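# Nest the open wooden boxes, largest upright on table

## Task

Put every open wooden box inside the next bigger one so they form one nested stack, with each box resting flat and its opening facing up. Any box that begins tipped on its side or upside down must be turned over. The largest box must stand upright, opening up, directly on the table.

## Robot and tools

Robot: two arms, left_arm (base near y = +0.32 m) and right_arm (base near y = -0.41 m), each ending in a five-finger hand: a left hand on left_arm and a right hand on right_arm. A two-camera stand sits behind them. Cameras: cam_high and cam_low (896x504), cam_left_wrist and cam_right_wrist (672x504, fisheye).

Scene frame: origin at table height midway between the arms, +x out over the table, +y toward left_arm, +z up. Reported hand positions (m), quaternions (wxyz) and velocities (m/s, rad/s) use this frame and may be off by a few cm. The hand point sits 0.05 m in front of the palm and 0.15 m from the wrist flange; its +z runs along the straight fingers, +y out of the palm, +x across the palm away from the thumb on the right hand (toward the thumb on the left hand). Fingers reach 6-7 cm past the point. With the fingers level, the wrist can hang below the hand point and strike the table first; a bracket on the little-finger side can also catch things.

Row layout (used by execute_actions and move): 28 numbers, each in [-1, 1], always both arms. Positions 1-6: left_arm dx, dy, dz, rx, ry, rz. Positions 7-12: left hand motors thumb_turn, thumb_bend, index, middle, ring, little. 13: left force_limit. 14: left speed. 15-20: right_arm dx..rz. 21-26: right hand motors in the same order. 27: right force_limit. 28: right speed. The six pose numbers are an offset, not a pose: they are measured from that arm's Hand target at the start of the action or move, along the Hand target's own axes; 1.0 equals 0.6 m of travel or 180 degrees, and rx, ry, rz form one rotation vector. All zeros asks for the current Hand target again. Each new call starts from the updated Hand target, so repeating an offset moves further.

Hand motors are absolute targets: -1 open/straight, +1 closed. thumb_turn -1 puts the thumb beside the palm, +1 opposite the fingers. force_limit maps -1..+1 to roughly 0..10 N at the fingertip (15 N for the two thumb motors); speed rises from near zero at -1 to full at +0.48 and above. For a soft grip close at speed -0.94 or below. A useful pinch/wrap: thumb_turn +1 with index and middle closing; the hand holds things about 3.5-6.5 cm thick. There is no 'no change' value: to keep a hand as is, resend the last eight numbers you actually sent for it (or, if none yet, its hand_measured plus hand_force_limit and hand_speed).

Tools:
- execute_actions(actions, cameras): actions is a list of actions; each action is up to 15 rows, one per 1/30 s step, every row counted from the same start pose; a short action repeats its last row. An empty list returns the state with all camera images.
- move(target, speed, blend, stop_force, zero, blocking, cameras): straight-line path of each hand point to the offset given in one row, or through a list of up to 15 rows, all counted from the same starting Hand targets. speed in m/s (0.002-3.6, default 0.25; turns up to twice that in rad/s), capped at 10 s total. blend in m rounds corners of a list. stop_force in N (3-120, shared by both arms) ends an arm's path when it feels that much push; unreliable for light or rotating contacts; leave it out when backing away from a contact. zero resets the force baseline (default true). blocking=false returns early and cannot be combined with stop_force.
- wait(seconds 0-10, cameras): lets time pass holding the last commands.
- stop(cameras): brakes a running move.
- zoom_image(camera, region [x0,y0,x1,y1] in pixels, max 504x504): closer look at the latest image of that camera.
- show_instructions(): shows the reference pages.
- zero_wrist_force(arm): rezeroes that arm's wrist force sensor.
- finished_scene(scene=1): ends the scene for good.

Results: end_effector_position, quat, velocities; Hand target (the last commanded pose after clipping; next offsets count from it); hand_measured, hand_stopped_by (moving, target, force, stalled, fault) and hand_load_n, all in motor order; joint positions and torques; Wrist force and Wrist torque in the hand's own axes plus the peak since last shown; a move line saying done, off_target, moving, held or fault and any limits (paced = clipped, held = checks withheld steps). done does not prove nothing was touched. A lost grip shows as hand_load_n falling near 0.

Cautions: orientation commands are clipped to 32 degrees from the current orientation per step. Arms are stiff: aiming even slightly past a firm surface can trigger a fault that freezes the arm for 10 s (about 150 N outside force or joint torque limits, wrist joints 26.3 N m). Keep the arms apart; a clash between them can fail the task, and a hand must not close on the other hand. Avoid fast swings with loads, dropping boxes, letting go of moving parts, and hitting the table or fixed objects hard. Nothing may end up off the table. Do not route a path close to an arm's own base. Holding loads or stretching out heats motors; at 85 °C the arm brakes for 30-60 s. Objects can occasionally be nudged by outside disturbances, so check the final nest with cameras before finishing.

Each tool is called after "Emit:" as name(argument=value, ...), one argument or row to a line, values as JSON.

Reference images:

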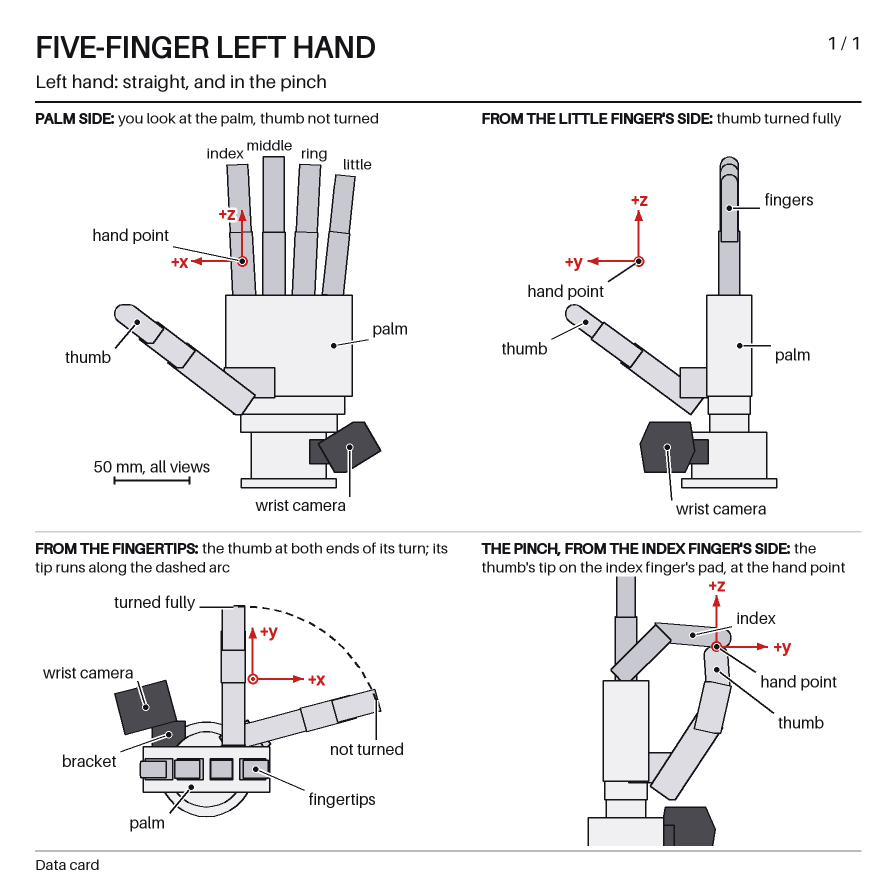

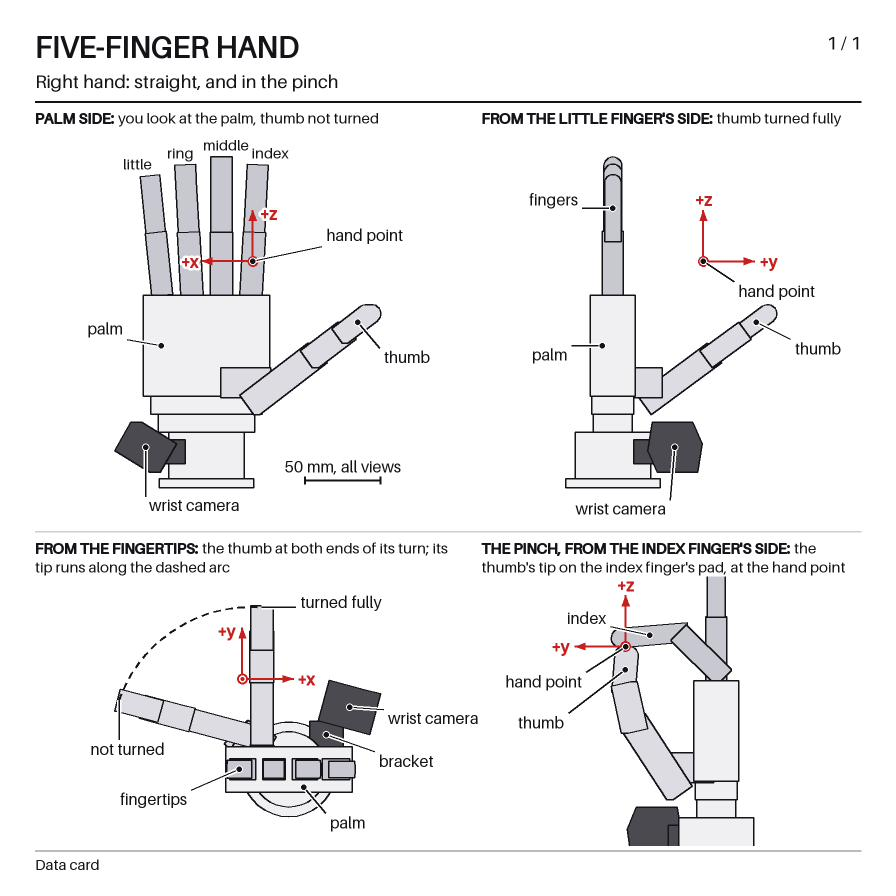

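## Session

Emit:
execute_actions(
  actions=[],
)

Scene clock: 0.00 s.
left_arm: end_effector_position=(+0.4424, +0.2397, +0.1439) hand_measured=(-1.000, -1.000, -1.000, -1.000, -1.000, -1.000) hand_load_n=(+0.5, +0.0, +0.0, +0.0, +0.0, +0.0) hand_stopped_by=(target, target, target, target, target, target) hand_force_limit=0.00 hand_speed=-0.80 end_effector_quat_wxyz=(+0.698, -0.524, +0.487, -0.037) | right_arm: end_effector_position=(+0.3390, -0.3115, +0.1479) hand_measured=(-1.000, -1.000, -1.000, -1.000, -1.000, -1.000) hand_load_n=(+0.0, +0.0, +0.0, +0.0, +0.0, +0.0) hand_stopped_by=(target, target, target, target, target, target) hand_force_limit=0.00 hand_speed=-0.80 end_effector_quat_wxyz=(+0.322, -0.294, +0.850, -0.296)
Joint positions: left_arm=[2.768 -1.821 -2.042 3.805 -2.711 3.785] | right_arm=[-0.164 -1.961 2.342 0.305 1.797 -2.465]
Joint velocities: within noise
Joint torques (N m): no reading
Wrist force (N): no reading
Wrist torque (N m): no reading
Wrist force, peak (N): no reading
Hand target: left_arm +0.4424, +0.2397, +0.1439; +0.698, -0.524, +0.487, -0.037 | right_arm +0.3390, -0.3115, +0.1479; +0.322, -0.294, +0.850, -0.296

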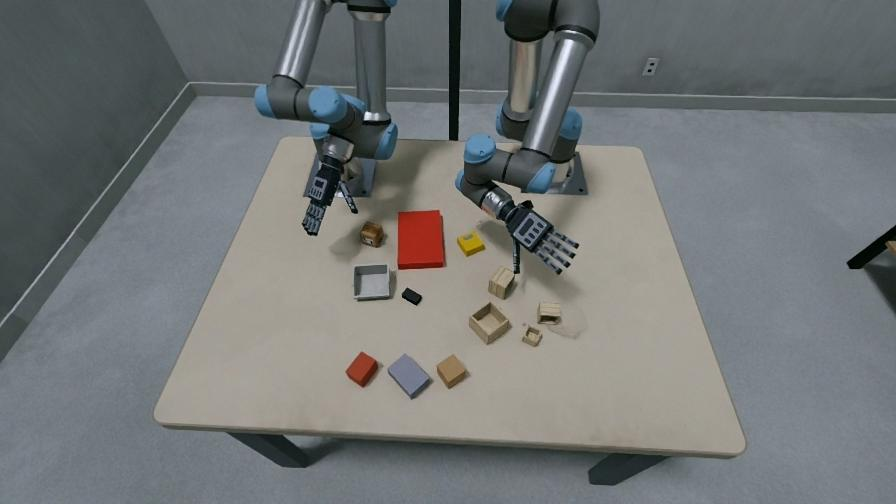

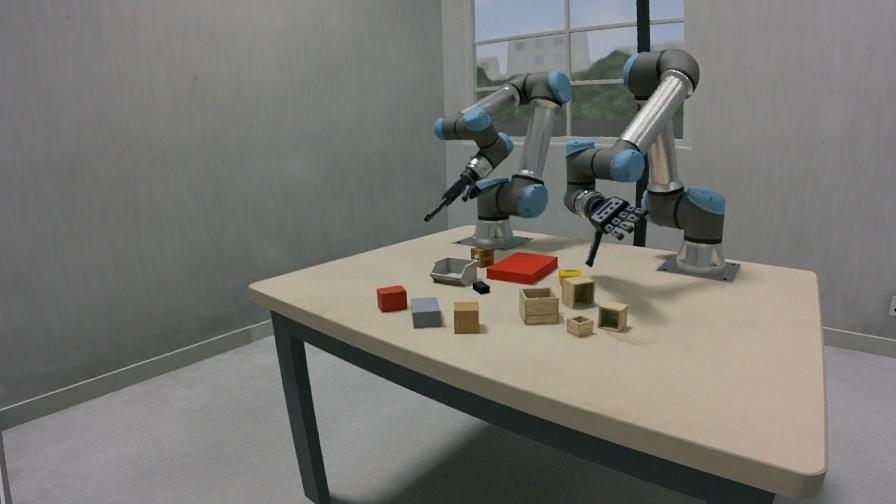

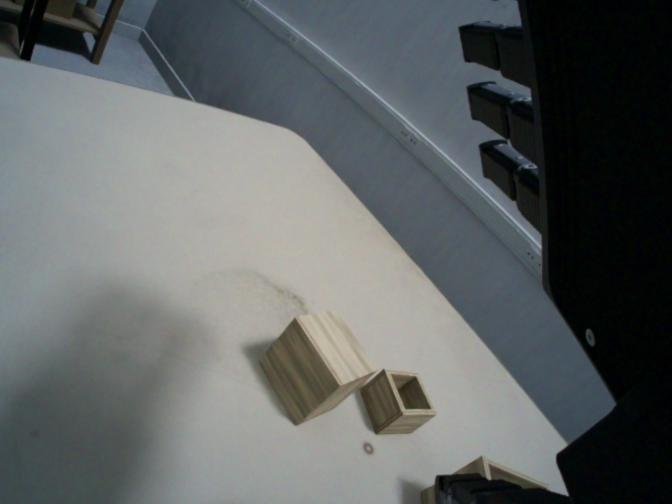

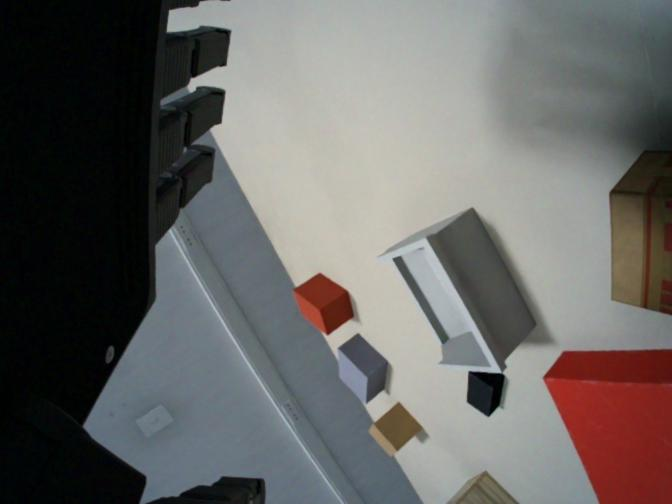

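Emit:
zoom_image(
  camera="cam_high",
  region=[430, 220, 600, 400],
)

Emit:
zoom_image(
  camera="cam_low",
  region=[500, 250, 680, 350],
)

Emit:
zoom_image(
  camera="cam_high",
  region=[330, 200, 500, 400],
)

Emit:
zoom_image(
  camera="cam_left_wrist",
  region=[220, 260, 580, 504],
)

Scaled by 2.800 from the camera's 896x504 image, which has a finer 1280x720 frame.

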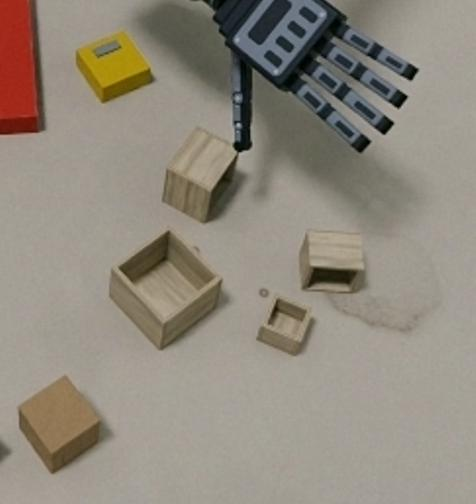

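Scaled by 2.800 from the camera's 896x504 image, which has a finer 1280x720 frame.

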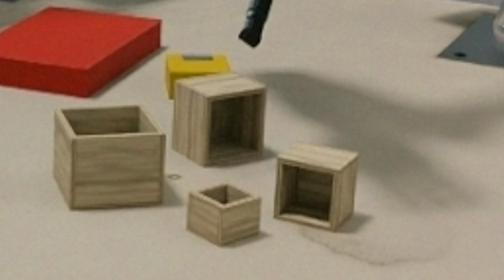

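Scaled by 2.520 from the camera's 896x504 image, which has a finer 1280x720 frame.

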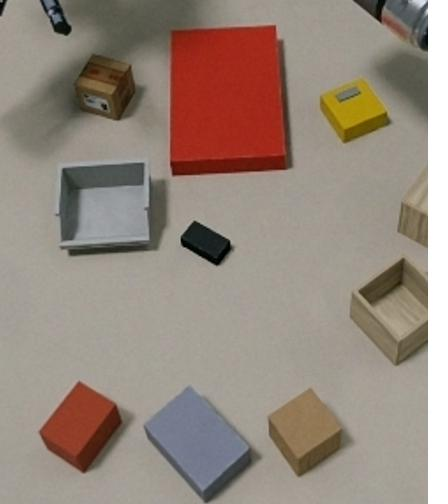

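Scaled by 1.400 from the camera's 672x504 image, which has a finer 960x720 frame.

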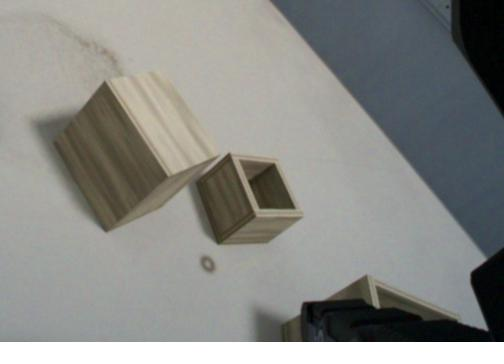

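Emit:
zoom_image(
  camera="cam_high",
  region=[260, 120, 660, 280],
)

Scaled by 1.260 from the camera's 896x504 image, which has a finer 1280x720 frame.

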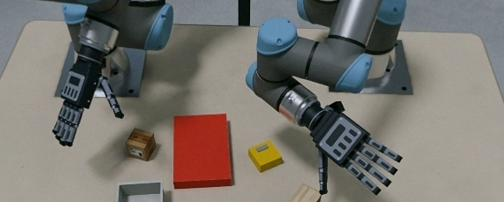

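Emit:
zoom_image(
  camera="cam_high",
  region=[465, 255, 575, 355],
)

Emit:
zoom_image(
  camera="cam_low",
  region=[510, 265, 640, 345],
)

Scaled by 4.582 from the camera's 896x504 image, which has a finer 1280x720 frame.

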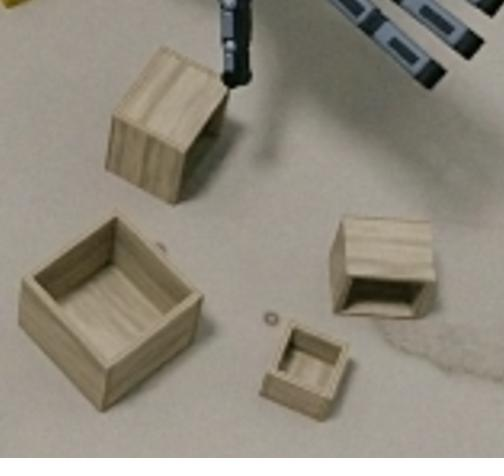

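Scaled by 3.877 from the camera's 896x504 image, which has a finer 1280x720 frame.

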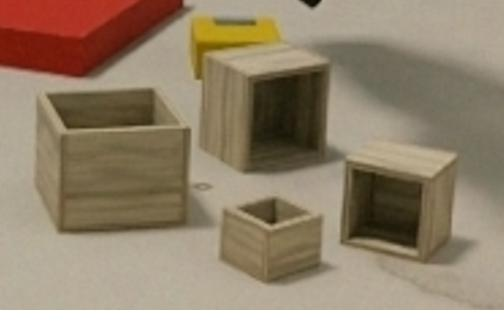

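Emit:
move(
  target=[0.037,-0.0808,0.1353,0.049,0.752,0.061, 1,-0.75,-0.65,-0.75,-1,-1,0,0.3, 0,0,0,0,0,0,-1,-1,-1,-1,-1,-1,0,-0.8],
  speed=0.5,
  cameras=["all"],
)

Scene clock: 215.20 s.
left_arm: end_effector_position=(+0.5345, +0.2620, +0.1649) hand_measured=(+1.000, -0.750, -0.650, -0.750, -1.000, -1.000) hand_load_n=(+0.0, +0.0, +0.0, +0.0, -0.5, +0.0) hand_stopped_by=(target, target, target, target, target, target) hand_force_limit=0.00 hand_speed=0.30 end_effector_quat_wxyz=(-0.154, -0.084, +0.863, -0.474) | right_arm: end_effector_position=(+0.3390, -0.3115, +0.1479) hand_measured=(-1.000, -1.000, -1.000, -1.000, -1.000, -1.000) hand_load_n=(+0.0, +0.0, +0.0, +0.0, +0.0, +0.0) hand_stopped_by=(target, target, target, target, target, target) hand_force_limit=0.00 hand_speed=-0.80 end_effector_quat_wxyz=(+0.322, -0.294, +0.850, -0.296)
Joint positions: left_arm=[3.509 -2.614 -0.832 1.114 -0.767 5.226] | right_arm=[-0.164 -1.961 2.342 0.305 1.797 -2.465]
Joint torques (N m): left_arm=[6.69 49.62 19.5 -3.86 2.48 1.06] | right_arm=[-0.15 -2.14 -18.9 0.46 -0.05 0.07]
Wrist force (N): left_arm=[-0.4 0.0 1.7] | right_arm=[-0.3 0.0 0.1]
Wrist torque (N m): left_arm=[-0.04 -0.19 0.06] | right_arm=[-0.02 0.03 -0.01]
Wrist force, peak (N): left_arm=[-1.1 0.0 1.9] | right_arm=[0.3 0.3 0.1]
Hand target: left_arm +0.5346, +0.2620, +0.1649; -0.154, -0.084, +0.863, -0.474 | right_arm +0.3390, -0.3115, +0.1479; +0.322, -0.294, +0.850, -0.296
Off the commanded pose: left_arm 0.000 m, 0 deg | right_arm 0.000 m, 0 deg.
move: done

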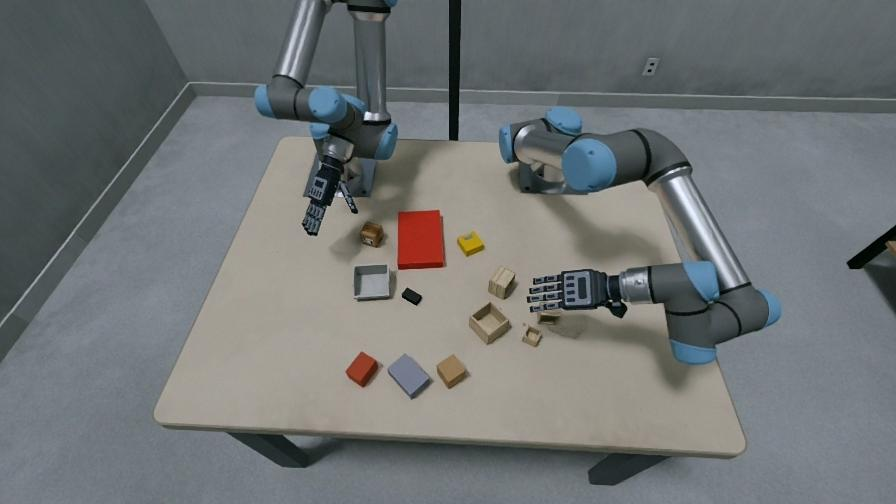

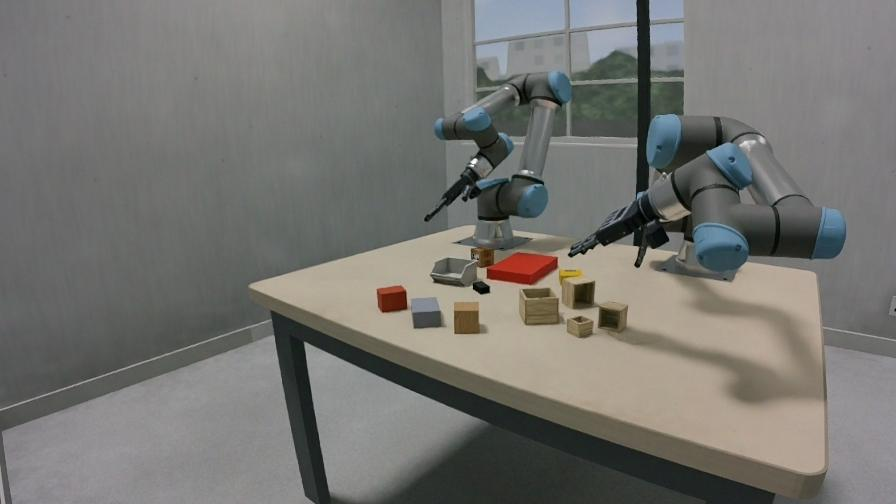

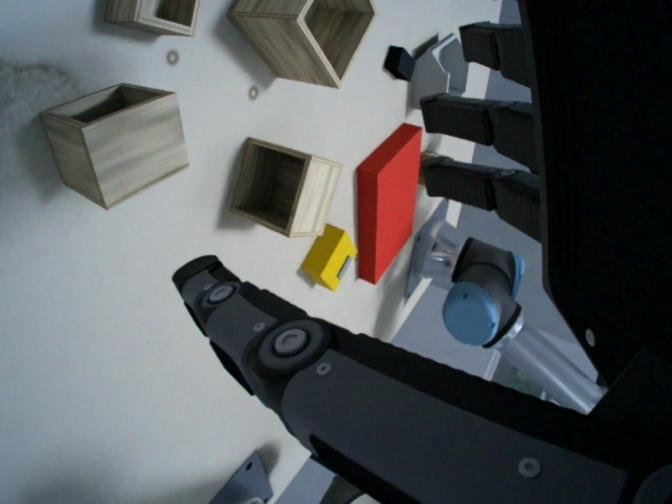

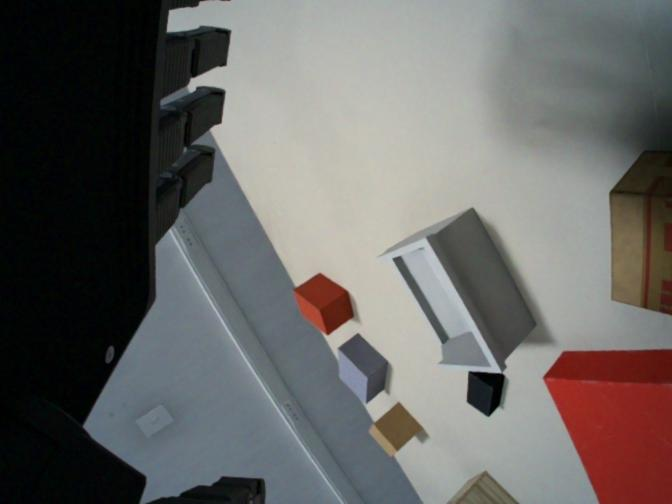

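Emit:
zoom_image(
  camera="cam_high",
  region=[480, 250, 640, 350],
)

Emit:
zoom_image(
  camera="cam_left_wrist",
  region=[0, 0, 400, 300],
)

Scaled by 3.150 from the camera's 896x504 image, which has a finer 1280x720 frame.

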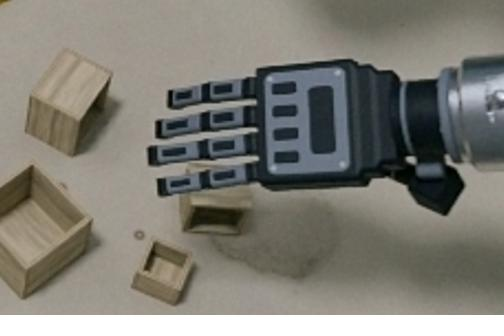

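Scaled by 1.260 from the camera's 672x504 image, which has a finer 960x720 frame.

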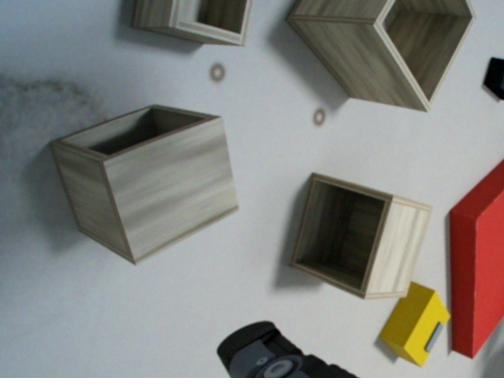

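Emit:
move(
  target=[
    [0.1323,0.0523,0.0772,-0.049,-0.752,-0.061, 1,-0.75,-0.65,-0.75,-1,-1,0,0.3, 0,0,0,0,0,0,1,-0.75,-0.65,-0.75,-1,-1,0,0.3],
    [0.4942,0.1122,-0.1223,-0.049,-0.752,-0.061, 1,-0.75,-0.65,-0.75,-1,-1,0,0.3, 0,0,0,0,0,0,1,-0.75,-0.65,-0.75,-1,-1,0,0.3],
  ],
  speed=0.5,
  blend=[0.03,0],
)

Scene clock: 279.93 s.
left_arm: end_effector_position=(+0.2505, +0.3607, +0.2509) hand_measured=(+1.000, -0.750, -0.650, -0.750, -1.000, -1.000) hand_load_n=(+0.5, +0.0, +0.0, +0.0, +0.0, +0.0) hand_stopped_by=(target, target, target, target, target, target) hand_force_limit=0.00 hand_speed=0.30 end_effector_quat_wxyz=(+0.698, -0.524, +0.487, -0.037) end_effector_velocity=(-0.001, +0.001, +0.000) end_effector_angular_velocity=(+0.000, -0.001, +0.002) | right_arm: end_effector_position=(+0.3390, -0.3115, +0.1479) hand_measured=(+1.000, -0.750, -0.650, -0.750, -1.000, -1.000) hand_load_n=(+0.0, +0.0, +0.0, +0.0, +0.0, +0.0) hand_stopped_by=(target, target, target, target, target, target) hand_force_limit=0.00 hand_speed=0.30 end_effector_quat_wxyz=(+0.322, -0.294, +0.850, -0.296)
Joint positions: left_arm=[3.041 -0.98 -2.401 3.344 -2.439 3.809] | right_arm=[-0.164 -1.961 2.342 0.305 1.797 -2.465]
Joint velocities: left_arm=[0.001 0.005 -0.001 -0.003 -0.002 0] | right_arm=[within noise]
Joint torques (N m): left_arm=[2.39 7.24 9.64 -0.58 -0.91 0.9] | right_arm=[-0.97 -2.44 -18.89 0.53 -0.01 -0.07]
Wrist force (N): left_arm=[0.1 -0.2 0.2] | right_arm=[0.2 -0.2 -0.1]
Wrist torque (N m): left_arm=[-0.07 0.01 -0.02] | right_arm=[-0.02 -0.04 0.01]
Wrist force, peak (N): left_arm=[2.1 -0.6 0.9] | right_arm=[0.2 0.4 0.0]
Hand target: left_arm +0.2505, +0.3607, +0.2508; +0.698, -0.524, +0.487, -0.037 | right_arm +0.3390, -0.3115, +0.1479; +0.322, -0.294, +0.850, -0.296
Off the commanded pose: left_arm 0.000 m, 0 deg | right_arm 0.000 m, 0 deg.
move: done; blend cut to 0 m at target 1

Emit:
move(
  target=[0,0,0,0,0,0,1,-0.75,-0.65,-0.75,-1,-1,0,0.3, -0.845,0.5,-0.042,-0.2317,-0.536,-0.412,1,-0.75,-0.65,-0.75,-1,-1,0,0.3],
  speed=0.4,
  cameras=["cam_high","cam_low","cam_right_wrist"],
)

Scene clock: 285.17 s.
left_arm: end_effector_position=(+0.2505, +0.3607, +0.2508) hand_measured=(+1.000, -0.750, -0.650, -0.750, -1.000, -1.000) hand_load_n=(+0.0, +0.0, -0.5, -0.5, +0.0, +0.0) hand_stopped_by=(target, target, target, target, target, target) hand_force_limit=0.00 hand_speed=0.30 end_effector_quat_wxyz=(+0.698, -0.524, +0.487, -0.037) | right_arm: end_effector_position=(+0.5411, +0.2415, +0.1450) hand_measured=(+1.000, -0.750, -0.650, -0.750, -1.000, -1.000) hand_load_n=(+0.0, +0.0, +0.0, +0.0, +0.0, +0.0) hand_stopped_by=(target, target, target, target, target, target) hand_force_limit=0.00 hand_speed=0.30 end_effector_quat_wxyz=(-0.540, +0.829, -0.122, -0.084)
Joint positions: left_arm=[3.041 -0.98 -2.401 3.344 -2.438 3.809] | right_arm=[0.42 -0.262 0.035 1.014 0.605 -3.531]
Joint torques (N m): left_arm=[4.46 7.93 9.93 -0.68 0.93 -1.1] | right_arm=[-10.52 -58.38 -32.19 2.47 -1.02 -1.2]
Wrist force (N): left_arm=[0.3 -0.2 0.0] | right_arm=[-0.3 0.2 -0.5]
Wrist torque (N m): left_arm=[-0.05 -0.02 -0.02] | right_arm=[0.00 0.07 -0.04]
Wrist force, peak (N): left_arm=[0.3 -0.2 0.3] | right_arm=[1.1 -0.3 -0.1]
Hand target: left_arm +0.2505, +0.3607, +0.2508; +0.698, -0.524, +0.487, -0.037 | right_arm +0.5421, +0.2421, +0.1452; -0.474, +0.863, -0.084, -0.151
Off the commanded pose: left_arm 0.000 m, 0 deg | right_arm 0.001 m, 12 deg.
elbow stopped short (right arm): the move would have taken joint 3 (elbow) straighter than the controller allows.
move: off_target (right_arm)
Images, in order (width x height): cam_high 896x504, cam_low 896x504, cam_right_wrist 672x504.

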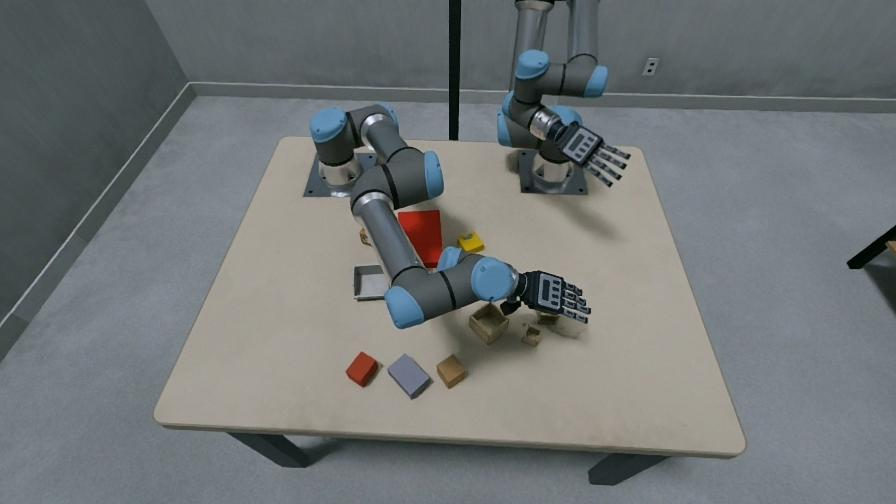

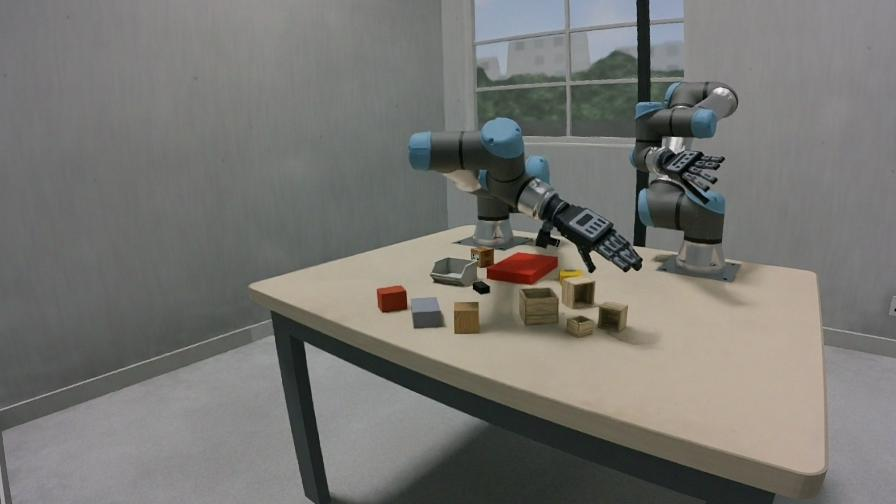

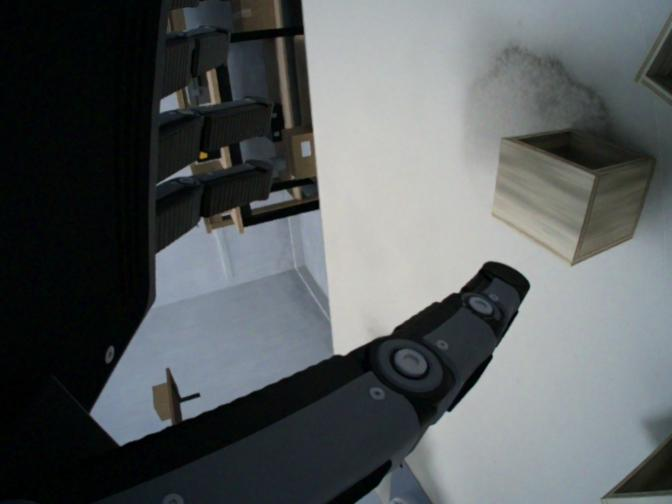

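Emit:
move(
  target=[0,0,0,0,0,0,1,-0.75,-0.65,-0.75,-1,-1,0,0.3, -0.3197,0.5888,-0.719,0.2317,0.536,0.412,1,-0.75,-0.65,-0.75,-1,-1,0,0.3],
  speed=0.45,
)

Scene clock: 302.80 s.
left_arm: end_effector_position=(+0.2505, +0.3607, +0.2508) hand_measured=(+1.000, -0.750, -0.650, -0.750, -1.000, -1.000) hand_load_n=(+0.5, +0.0, +0.0, +0.0, +0.0, -0.5) hand_stopped_by=(target, target, target, target, target, target) hand_force_limit=0.00 hand_speed=0.30 end_effector_quat_wxyz=(+0.698, -0.524, +0.487, -0.037) | right_arm: end_effector_position=(+0.3380, -0.3111, +0.1477) hand_measured=(+1.000, -0.750, -0.650, -0.750, -1.000, -1.000) hand_load_n=(+0.0, +0.0, +0.0, +0.0, +0.0, +0.0) hand_stopped_by=(target, target, target, target, target, target) hand_force_limit=0.00 hand_speed=0.30 end_effector_quat_wxyz=(+0.322, -0.294, +0.850, -0.296)
Joint positions: left_arm=[3.041 -0.98 -2.401 3.344 -2.438 3.809] | right_arm=[-0.162 -1.963 2.344 0.305 1.798 -2.464]
Joint torques (N m): left_arm=[2.58 8.14 10.03 -0.66 0.26 -1.08] | right_arm=[3.15 1.75 -33.18 -1.1 0.91 1.01]
Wrist force (N): left_arm=[0.2 -0.1 0.2] | right_arm=[0.2 0.0 0.0]
Wrist torque (N m): left_arm=[-0.05 0.00 -0.03] | right_arm=[-0.01 -0.04 0.05]
Wrist force, peak (N): left_arm=[0.4 -0.3 0.1] | right_arm=[0.7 -1.1 -0.2]
Hand target: left_arm +0.2505, +0.3607, +0.2508; +0.698, -0.524, +0.487, -0.037 | right_arm +0.3381, -0.3112, +0.1478; +0.322, -0.294, +0.850, -0.296
Off the commanded pose: left_arm 0.000 m, 0 deg | right_arm 0.000 m, 0 deg.
move: done

Emit:
move(
  target=[
    [0.395,-0.1002,0.094,0,0,0,1,-0.75,-0.65,-0.75,-1,-1,0,0.3, 0,0,0,0,0,0,1,-0.75,-0.65,-0.75,-1,-1,0,0.3],
    [0.48,-0.134,0.238,0.049,0.752,0.061,1,-0.75,-0.65,-0.75,-1,-1,0,0.3, 0,0,0,0,0,0,1,-0.75,-0.65,-0.75,-1,-1,0,0.3],
  ],
  speed=[0.4,0.5],
  cameras=["cam_high","cam_low","cam_left_wrist"],
)

Scene clock: 311.30 s.
left_arm: end_effector_position=(+0.5405, +0.2621, +0.1245) hand_measured=(+1.000, -0.750, -0.650, -0.750, -1.000, -1.000) hand_load_n=(+0.0, +0.0, +0.0, -0.5, +0.0, +0.0) hand_stopped_by=(target, target, target, target, target, target) hand_force_limit=0.00 hand_speed=0.30 end_effector_quat_wxyz=(-0.154, -0.084, +0.863, -0.474) | right_arm: end_effector_position=(+0.3381, -0.3112, +0.1478) hand_measured=(+1.000, -0.750, -0.650, -0.750, -1.000, -1.000) hand_load_n=(+0.0, +0.0, +0.0, +0.0, +0.0, +0.0) hand_stopped_by=(target, target, target, target, target, target) hand_force_limit=0.00 hand_speed=0.30 end_effector_quat_wxyz=(+0.322, -0.294, +0.850, -0.296)
Joint positions: left_arm=[3.506 -2.674 -0.82 1.164 -0.765 5.222] | right_arm=[-0.162 -1.963 2.343 0.305 1.798 -2.464]
Joint torques (N m): left_arm=[6.52 49.55 20.2 -4.03 2.55 0.96] | right_arm=[4.77 4.68 -32.2 1.08 1.85 0.96]
Wrist force (N): left_arm=[-0.3 0.3 1.7] | right_arm=[0.0 0.1 0.1]
Wrist torque (N m): left_arm=[0.01 -0.20 0.06] | right_arm=[0.02 -0.01 0.04]
Wrist force, peak (N): left_arm=[2.5 -0.5 0.6] | right_arm=[0.0 -0.1 -0.5]
Hand target: left_arm +0.5405, +0.2621, +0.1245; -0.154, -0.084, +0.863, -0.474 | right_arm +0.3381, -0.3112, +0.1478; +0.322, -0.294, +0.850, -0.296
Off the commanded pose: left_arm 0.000 m, 0 deg | right_arm 0.000 m, 0 deg.
move: done
Images, in order (width x height): cam_high 896x504, cam_low 896x504, cam_left_wrist 672x504.

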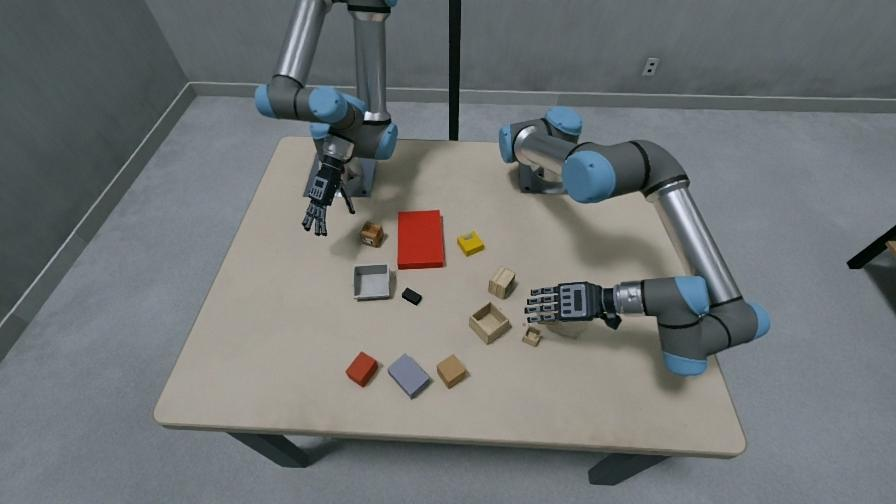

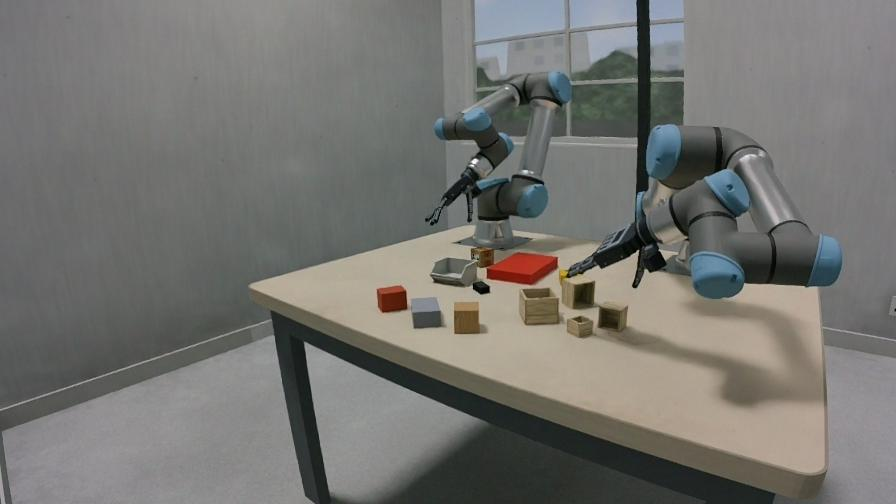

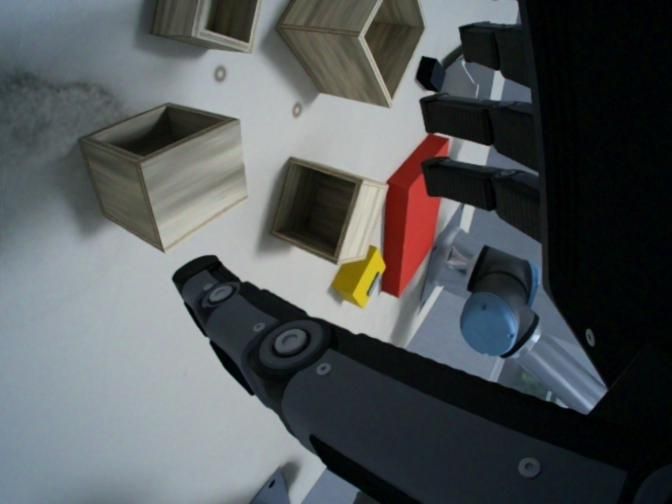

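Emit:
zoom_image(
  camera="cam_high",
  region=[500, 260, 630, 350],
)

Emit:
zoom_image(
  camera="cam_left_wrist",
  region=[60, 80, 460, 380],
)

Emit:
zoom_image(
  camera="cam_low",
  region=[500, 210, 720, 350],
)

Scaled by 3.877 from the camera's 896x504 image, which has a finer 1280x720 frame.

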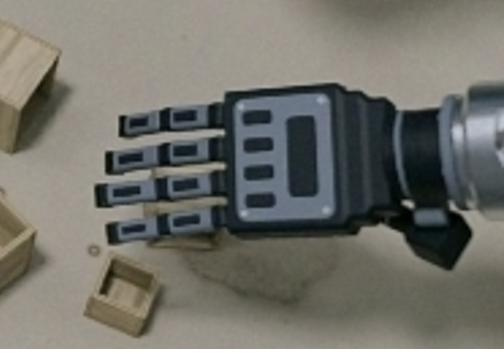

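Scaled by 1.260 from the camera's 672x504 image, which has a finer 960x720 frame.

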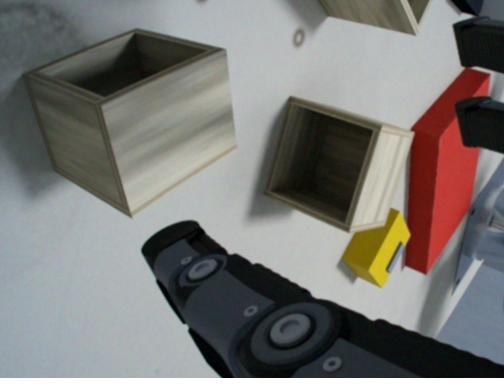

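Scaled by 2.291 from the camera's 896x504 image, which has a finer 1280x720 frame.

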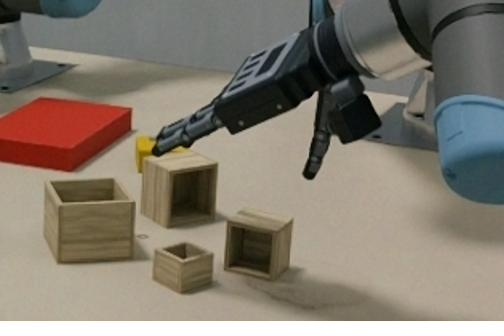

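Emit:
move(
  target=[-0.0456,0.1057,0.0672,0,0,0,1,-0.75,-0.65,-0.75,-1,-1,0,0.3, 0,0,0,0,0,0,1,-0.75,-0.65,-0.75,-1,-1,0,0.3],
  speed=0.08,
  stop_force=10,
  cameras=["cam_high","cam_low","cam_left_wrist"],
)

Scene clock: 352.87 s.
left_arm: end_effector_position=(+0.5402, +0.2620, +0.0445) hand_measured=(+1.000, -0.750, -0.650, -0.750, -1.000, -1.000) hand_load_n=(+0.0, +0.5, -0.5, +0.0, -0.5, +0.0) hand_stopped_by=(target, target, target, target, target, target) hand_force_limit=0.00 hand_speed=0.30 end_effector_quat_wxyz=(-0.154, -0.084, +0.863, -0.474) | right_arm: end_effector_position=(+0.3381, -0.3112, +0.1478) hand_measured=(+1.000, -0.750, -0.650, -0.750, -1.000, -1.000) hand_load_n=(+0.0, +0.0, +0.0, +0.0, +0.0, +0.0) hand_stopped_by=(target, target, target, target, target, target) hand_force_limit=0.00 hand_speed=0.30 end_effector_quat_wxyz=(+0.322, -0.294, +0.850, -0.296)
Joint positions: left_arm=[3.506 -2.775 -0.832 1.277 -0.765 5.222] | right_arm=[-0.162 -1.963 2.343 0.305 1.798 -2.464]
Joint torques (N m): left_arm=[-2.31 65.25 14 -2.66 -0.02 -1.19] | right_arm=[10.34 2.25 -31.9 -0.27 1.89 0.9]
Wrist force (N): left_arm=[-0.5 0.5 1.7] | right_arm=[-0.2 0.1 -0.2]
Wrist torque (N m): left_arm=[0.02 -0.16 0.03] | right_arm=[0.04 0.02 0.03]
Wrist force, peak (N): left_arm=[-0.5 1.3 2.4] | right_arm=[0.4 0.0 -0.3]
Hand target: left_arm +0.5402, +0.2620, +0.0445; -0.154, -0.084, +0.863, -0.474 | right_arm +0.3381, -0.3112, +0.1478; +0.322, -0.294, +0.850, -0.296
Off the commanded pose: left_arm 0.000 m, 0 deg | right_arm 0.000 m, 0 deg.
move: done
Images, in order (width x height): cam_high 896x504, cam_low 896x504, cam_left_wrist 672x504.

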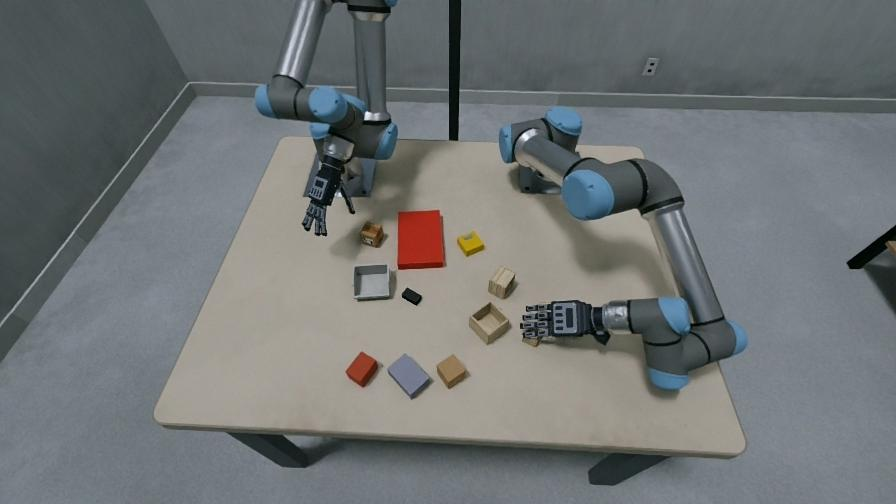

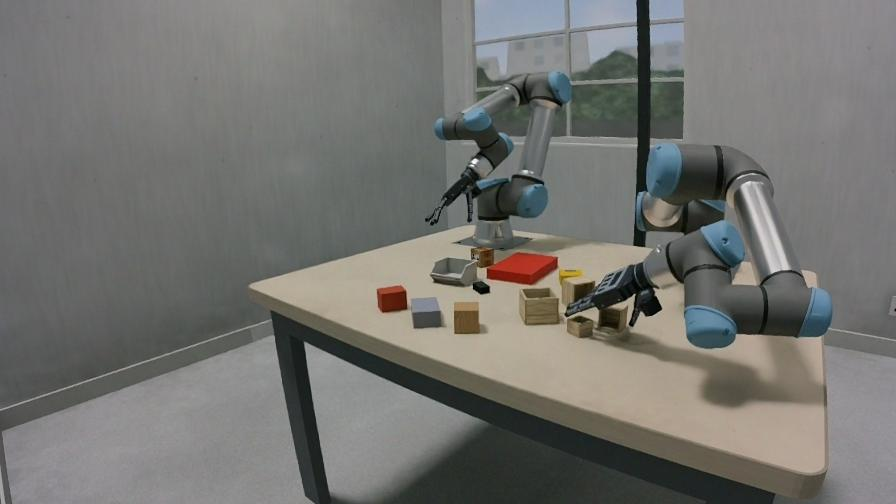

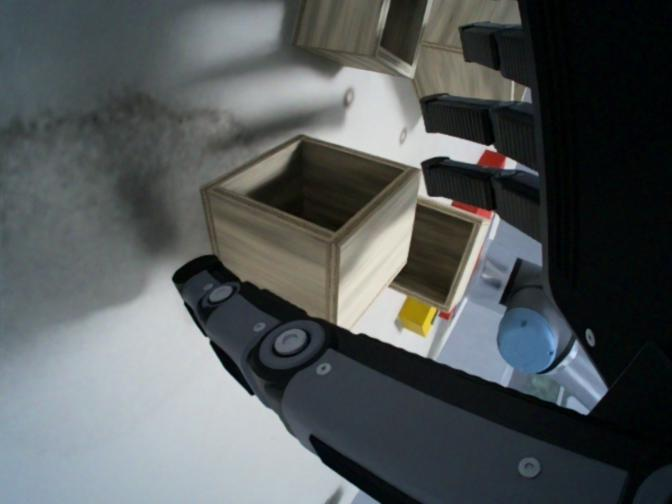

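Emit:
move(
  target=[0,0,0,0,0,0,1,-0.25,-0.05,-0.2,-1,-1,-0.4,-0.92, 0,0,0,0,0,0,1,-0.75,-0.65,-0.75,-1,-1,0,0.3],
  cameras=["cam_high","cam_low","cam_left_wrist"],
)

Scene clock: 370.30 s.
left_arm: end_effector_position=(+0.5402, +0.2620, +0.0445) hand_measured=(+1.000, -0.512, -0.210, -0.220, -1.000, -1.000) hand_load_n=(+0.5, +6.5, +3.5, +4.5, +0.0, +0.0) hand_stopped_by=(target, force, force, force, target, target) hand_force_limit=-0.40 hand_speed=-0.92 end_effector_quat_wxyz=(-0.154, -0.084, +0.863, -0.474) | right_arm: end_effector_position=(+0.3381, -0.3112, +0.1478) hand_measured=(+1.000, -0.750, -0.650, -0.750, -1.000, -1.000) hand_load_n=(+0.0, +0.0, +0.0, +0.0, +0.0, +0.0) hand_stopped_by=(target, target, target, target, target, target) hand_force_limit=0.00 hand_speed=0.30 end_effector_quat_wxyz=(+0.322, -0.294, +0.850, -0.296)
Joint positions: left_arm=[3.506 -2.775 -0.832 1.277 -0.765 5.222] | right_arm=[-0.162 -1.963 2.343 0.305 1.798 -2.464]
Joint torques (N m): left_arm=[-5.97 64.38 5.56 -1.64 1.87 -1.22] | right_arm=[10.6 1.58 -31.33 -1.65 1.81 1.05]
Wrist force (N): left_arm=[-0.3 0.4 1.6] | right_arm=[-0.1 0.1 0.1]
Wrist torque (N m): left_arm=[0.01 -0.19 0.05] | right_arm=[0.02 0.01 0.03]
Wrist force, peak (N): left_arm=[-0.5 0.6 2.1] | right_arm=[0.0 0.3 -0.5]
Hand target: left_arm +0.5402, +0.2620, +0.0445; -0.154, -0.084, +0.863, -0.474 | right_arm +0.3381, -0.3112, +0.1478; +0.322, -0.294, +0.850, -0.296
Off the commanded pose: left_arm 0.000 m, 0 deg | right_arm 0.000 m, 0 deg.
move: done
Images, in order (width x height): cam_high 896x504, cam_low 896x504, cam_left_wrist 672x504.

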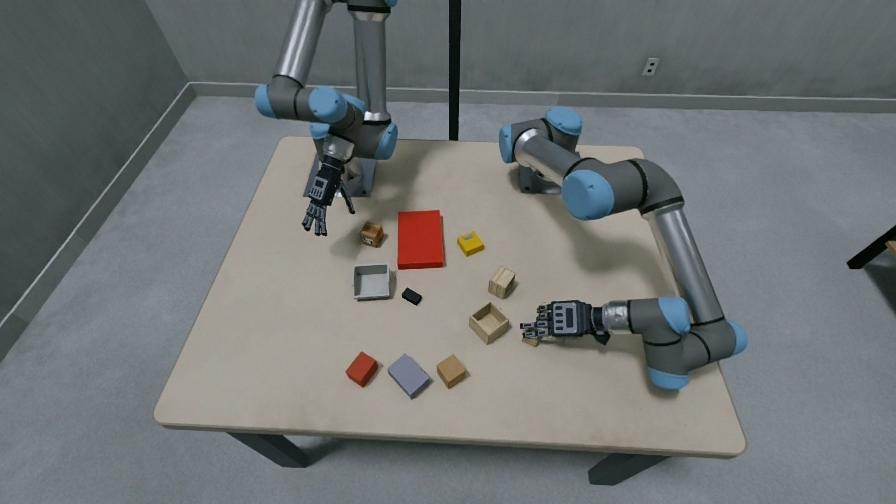

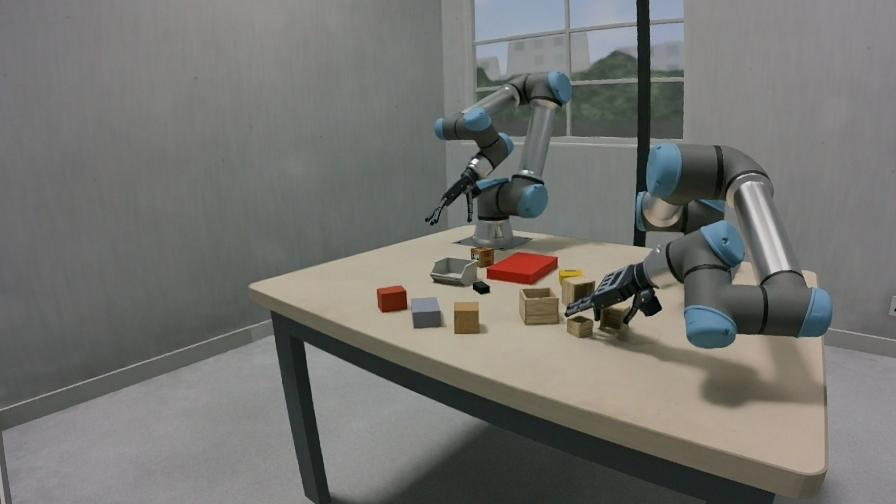

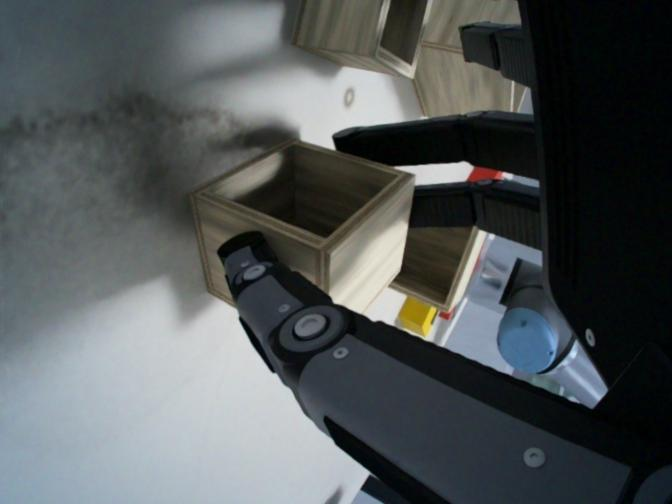

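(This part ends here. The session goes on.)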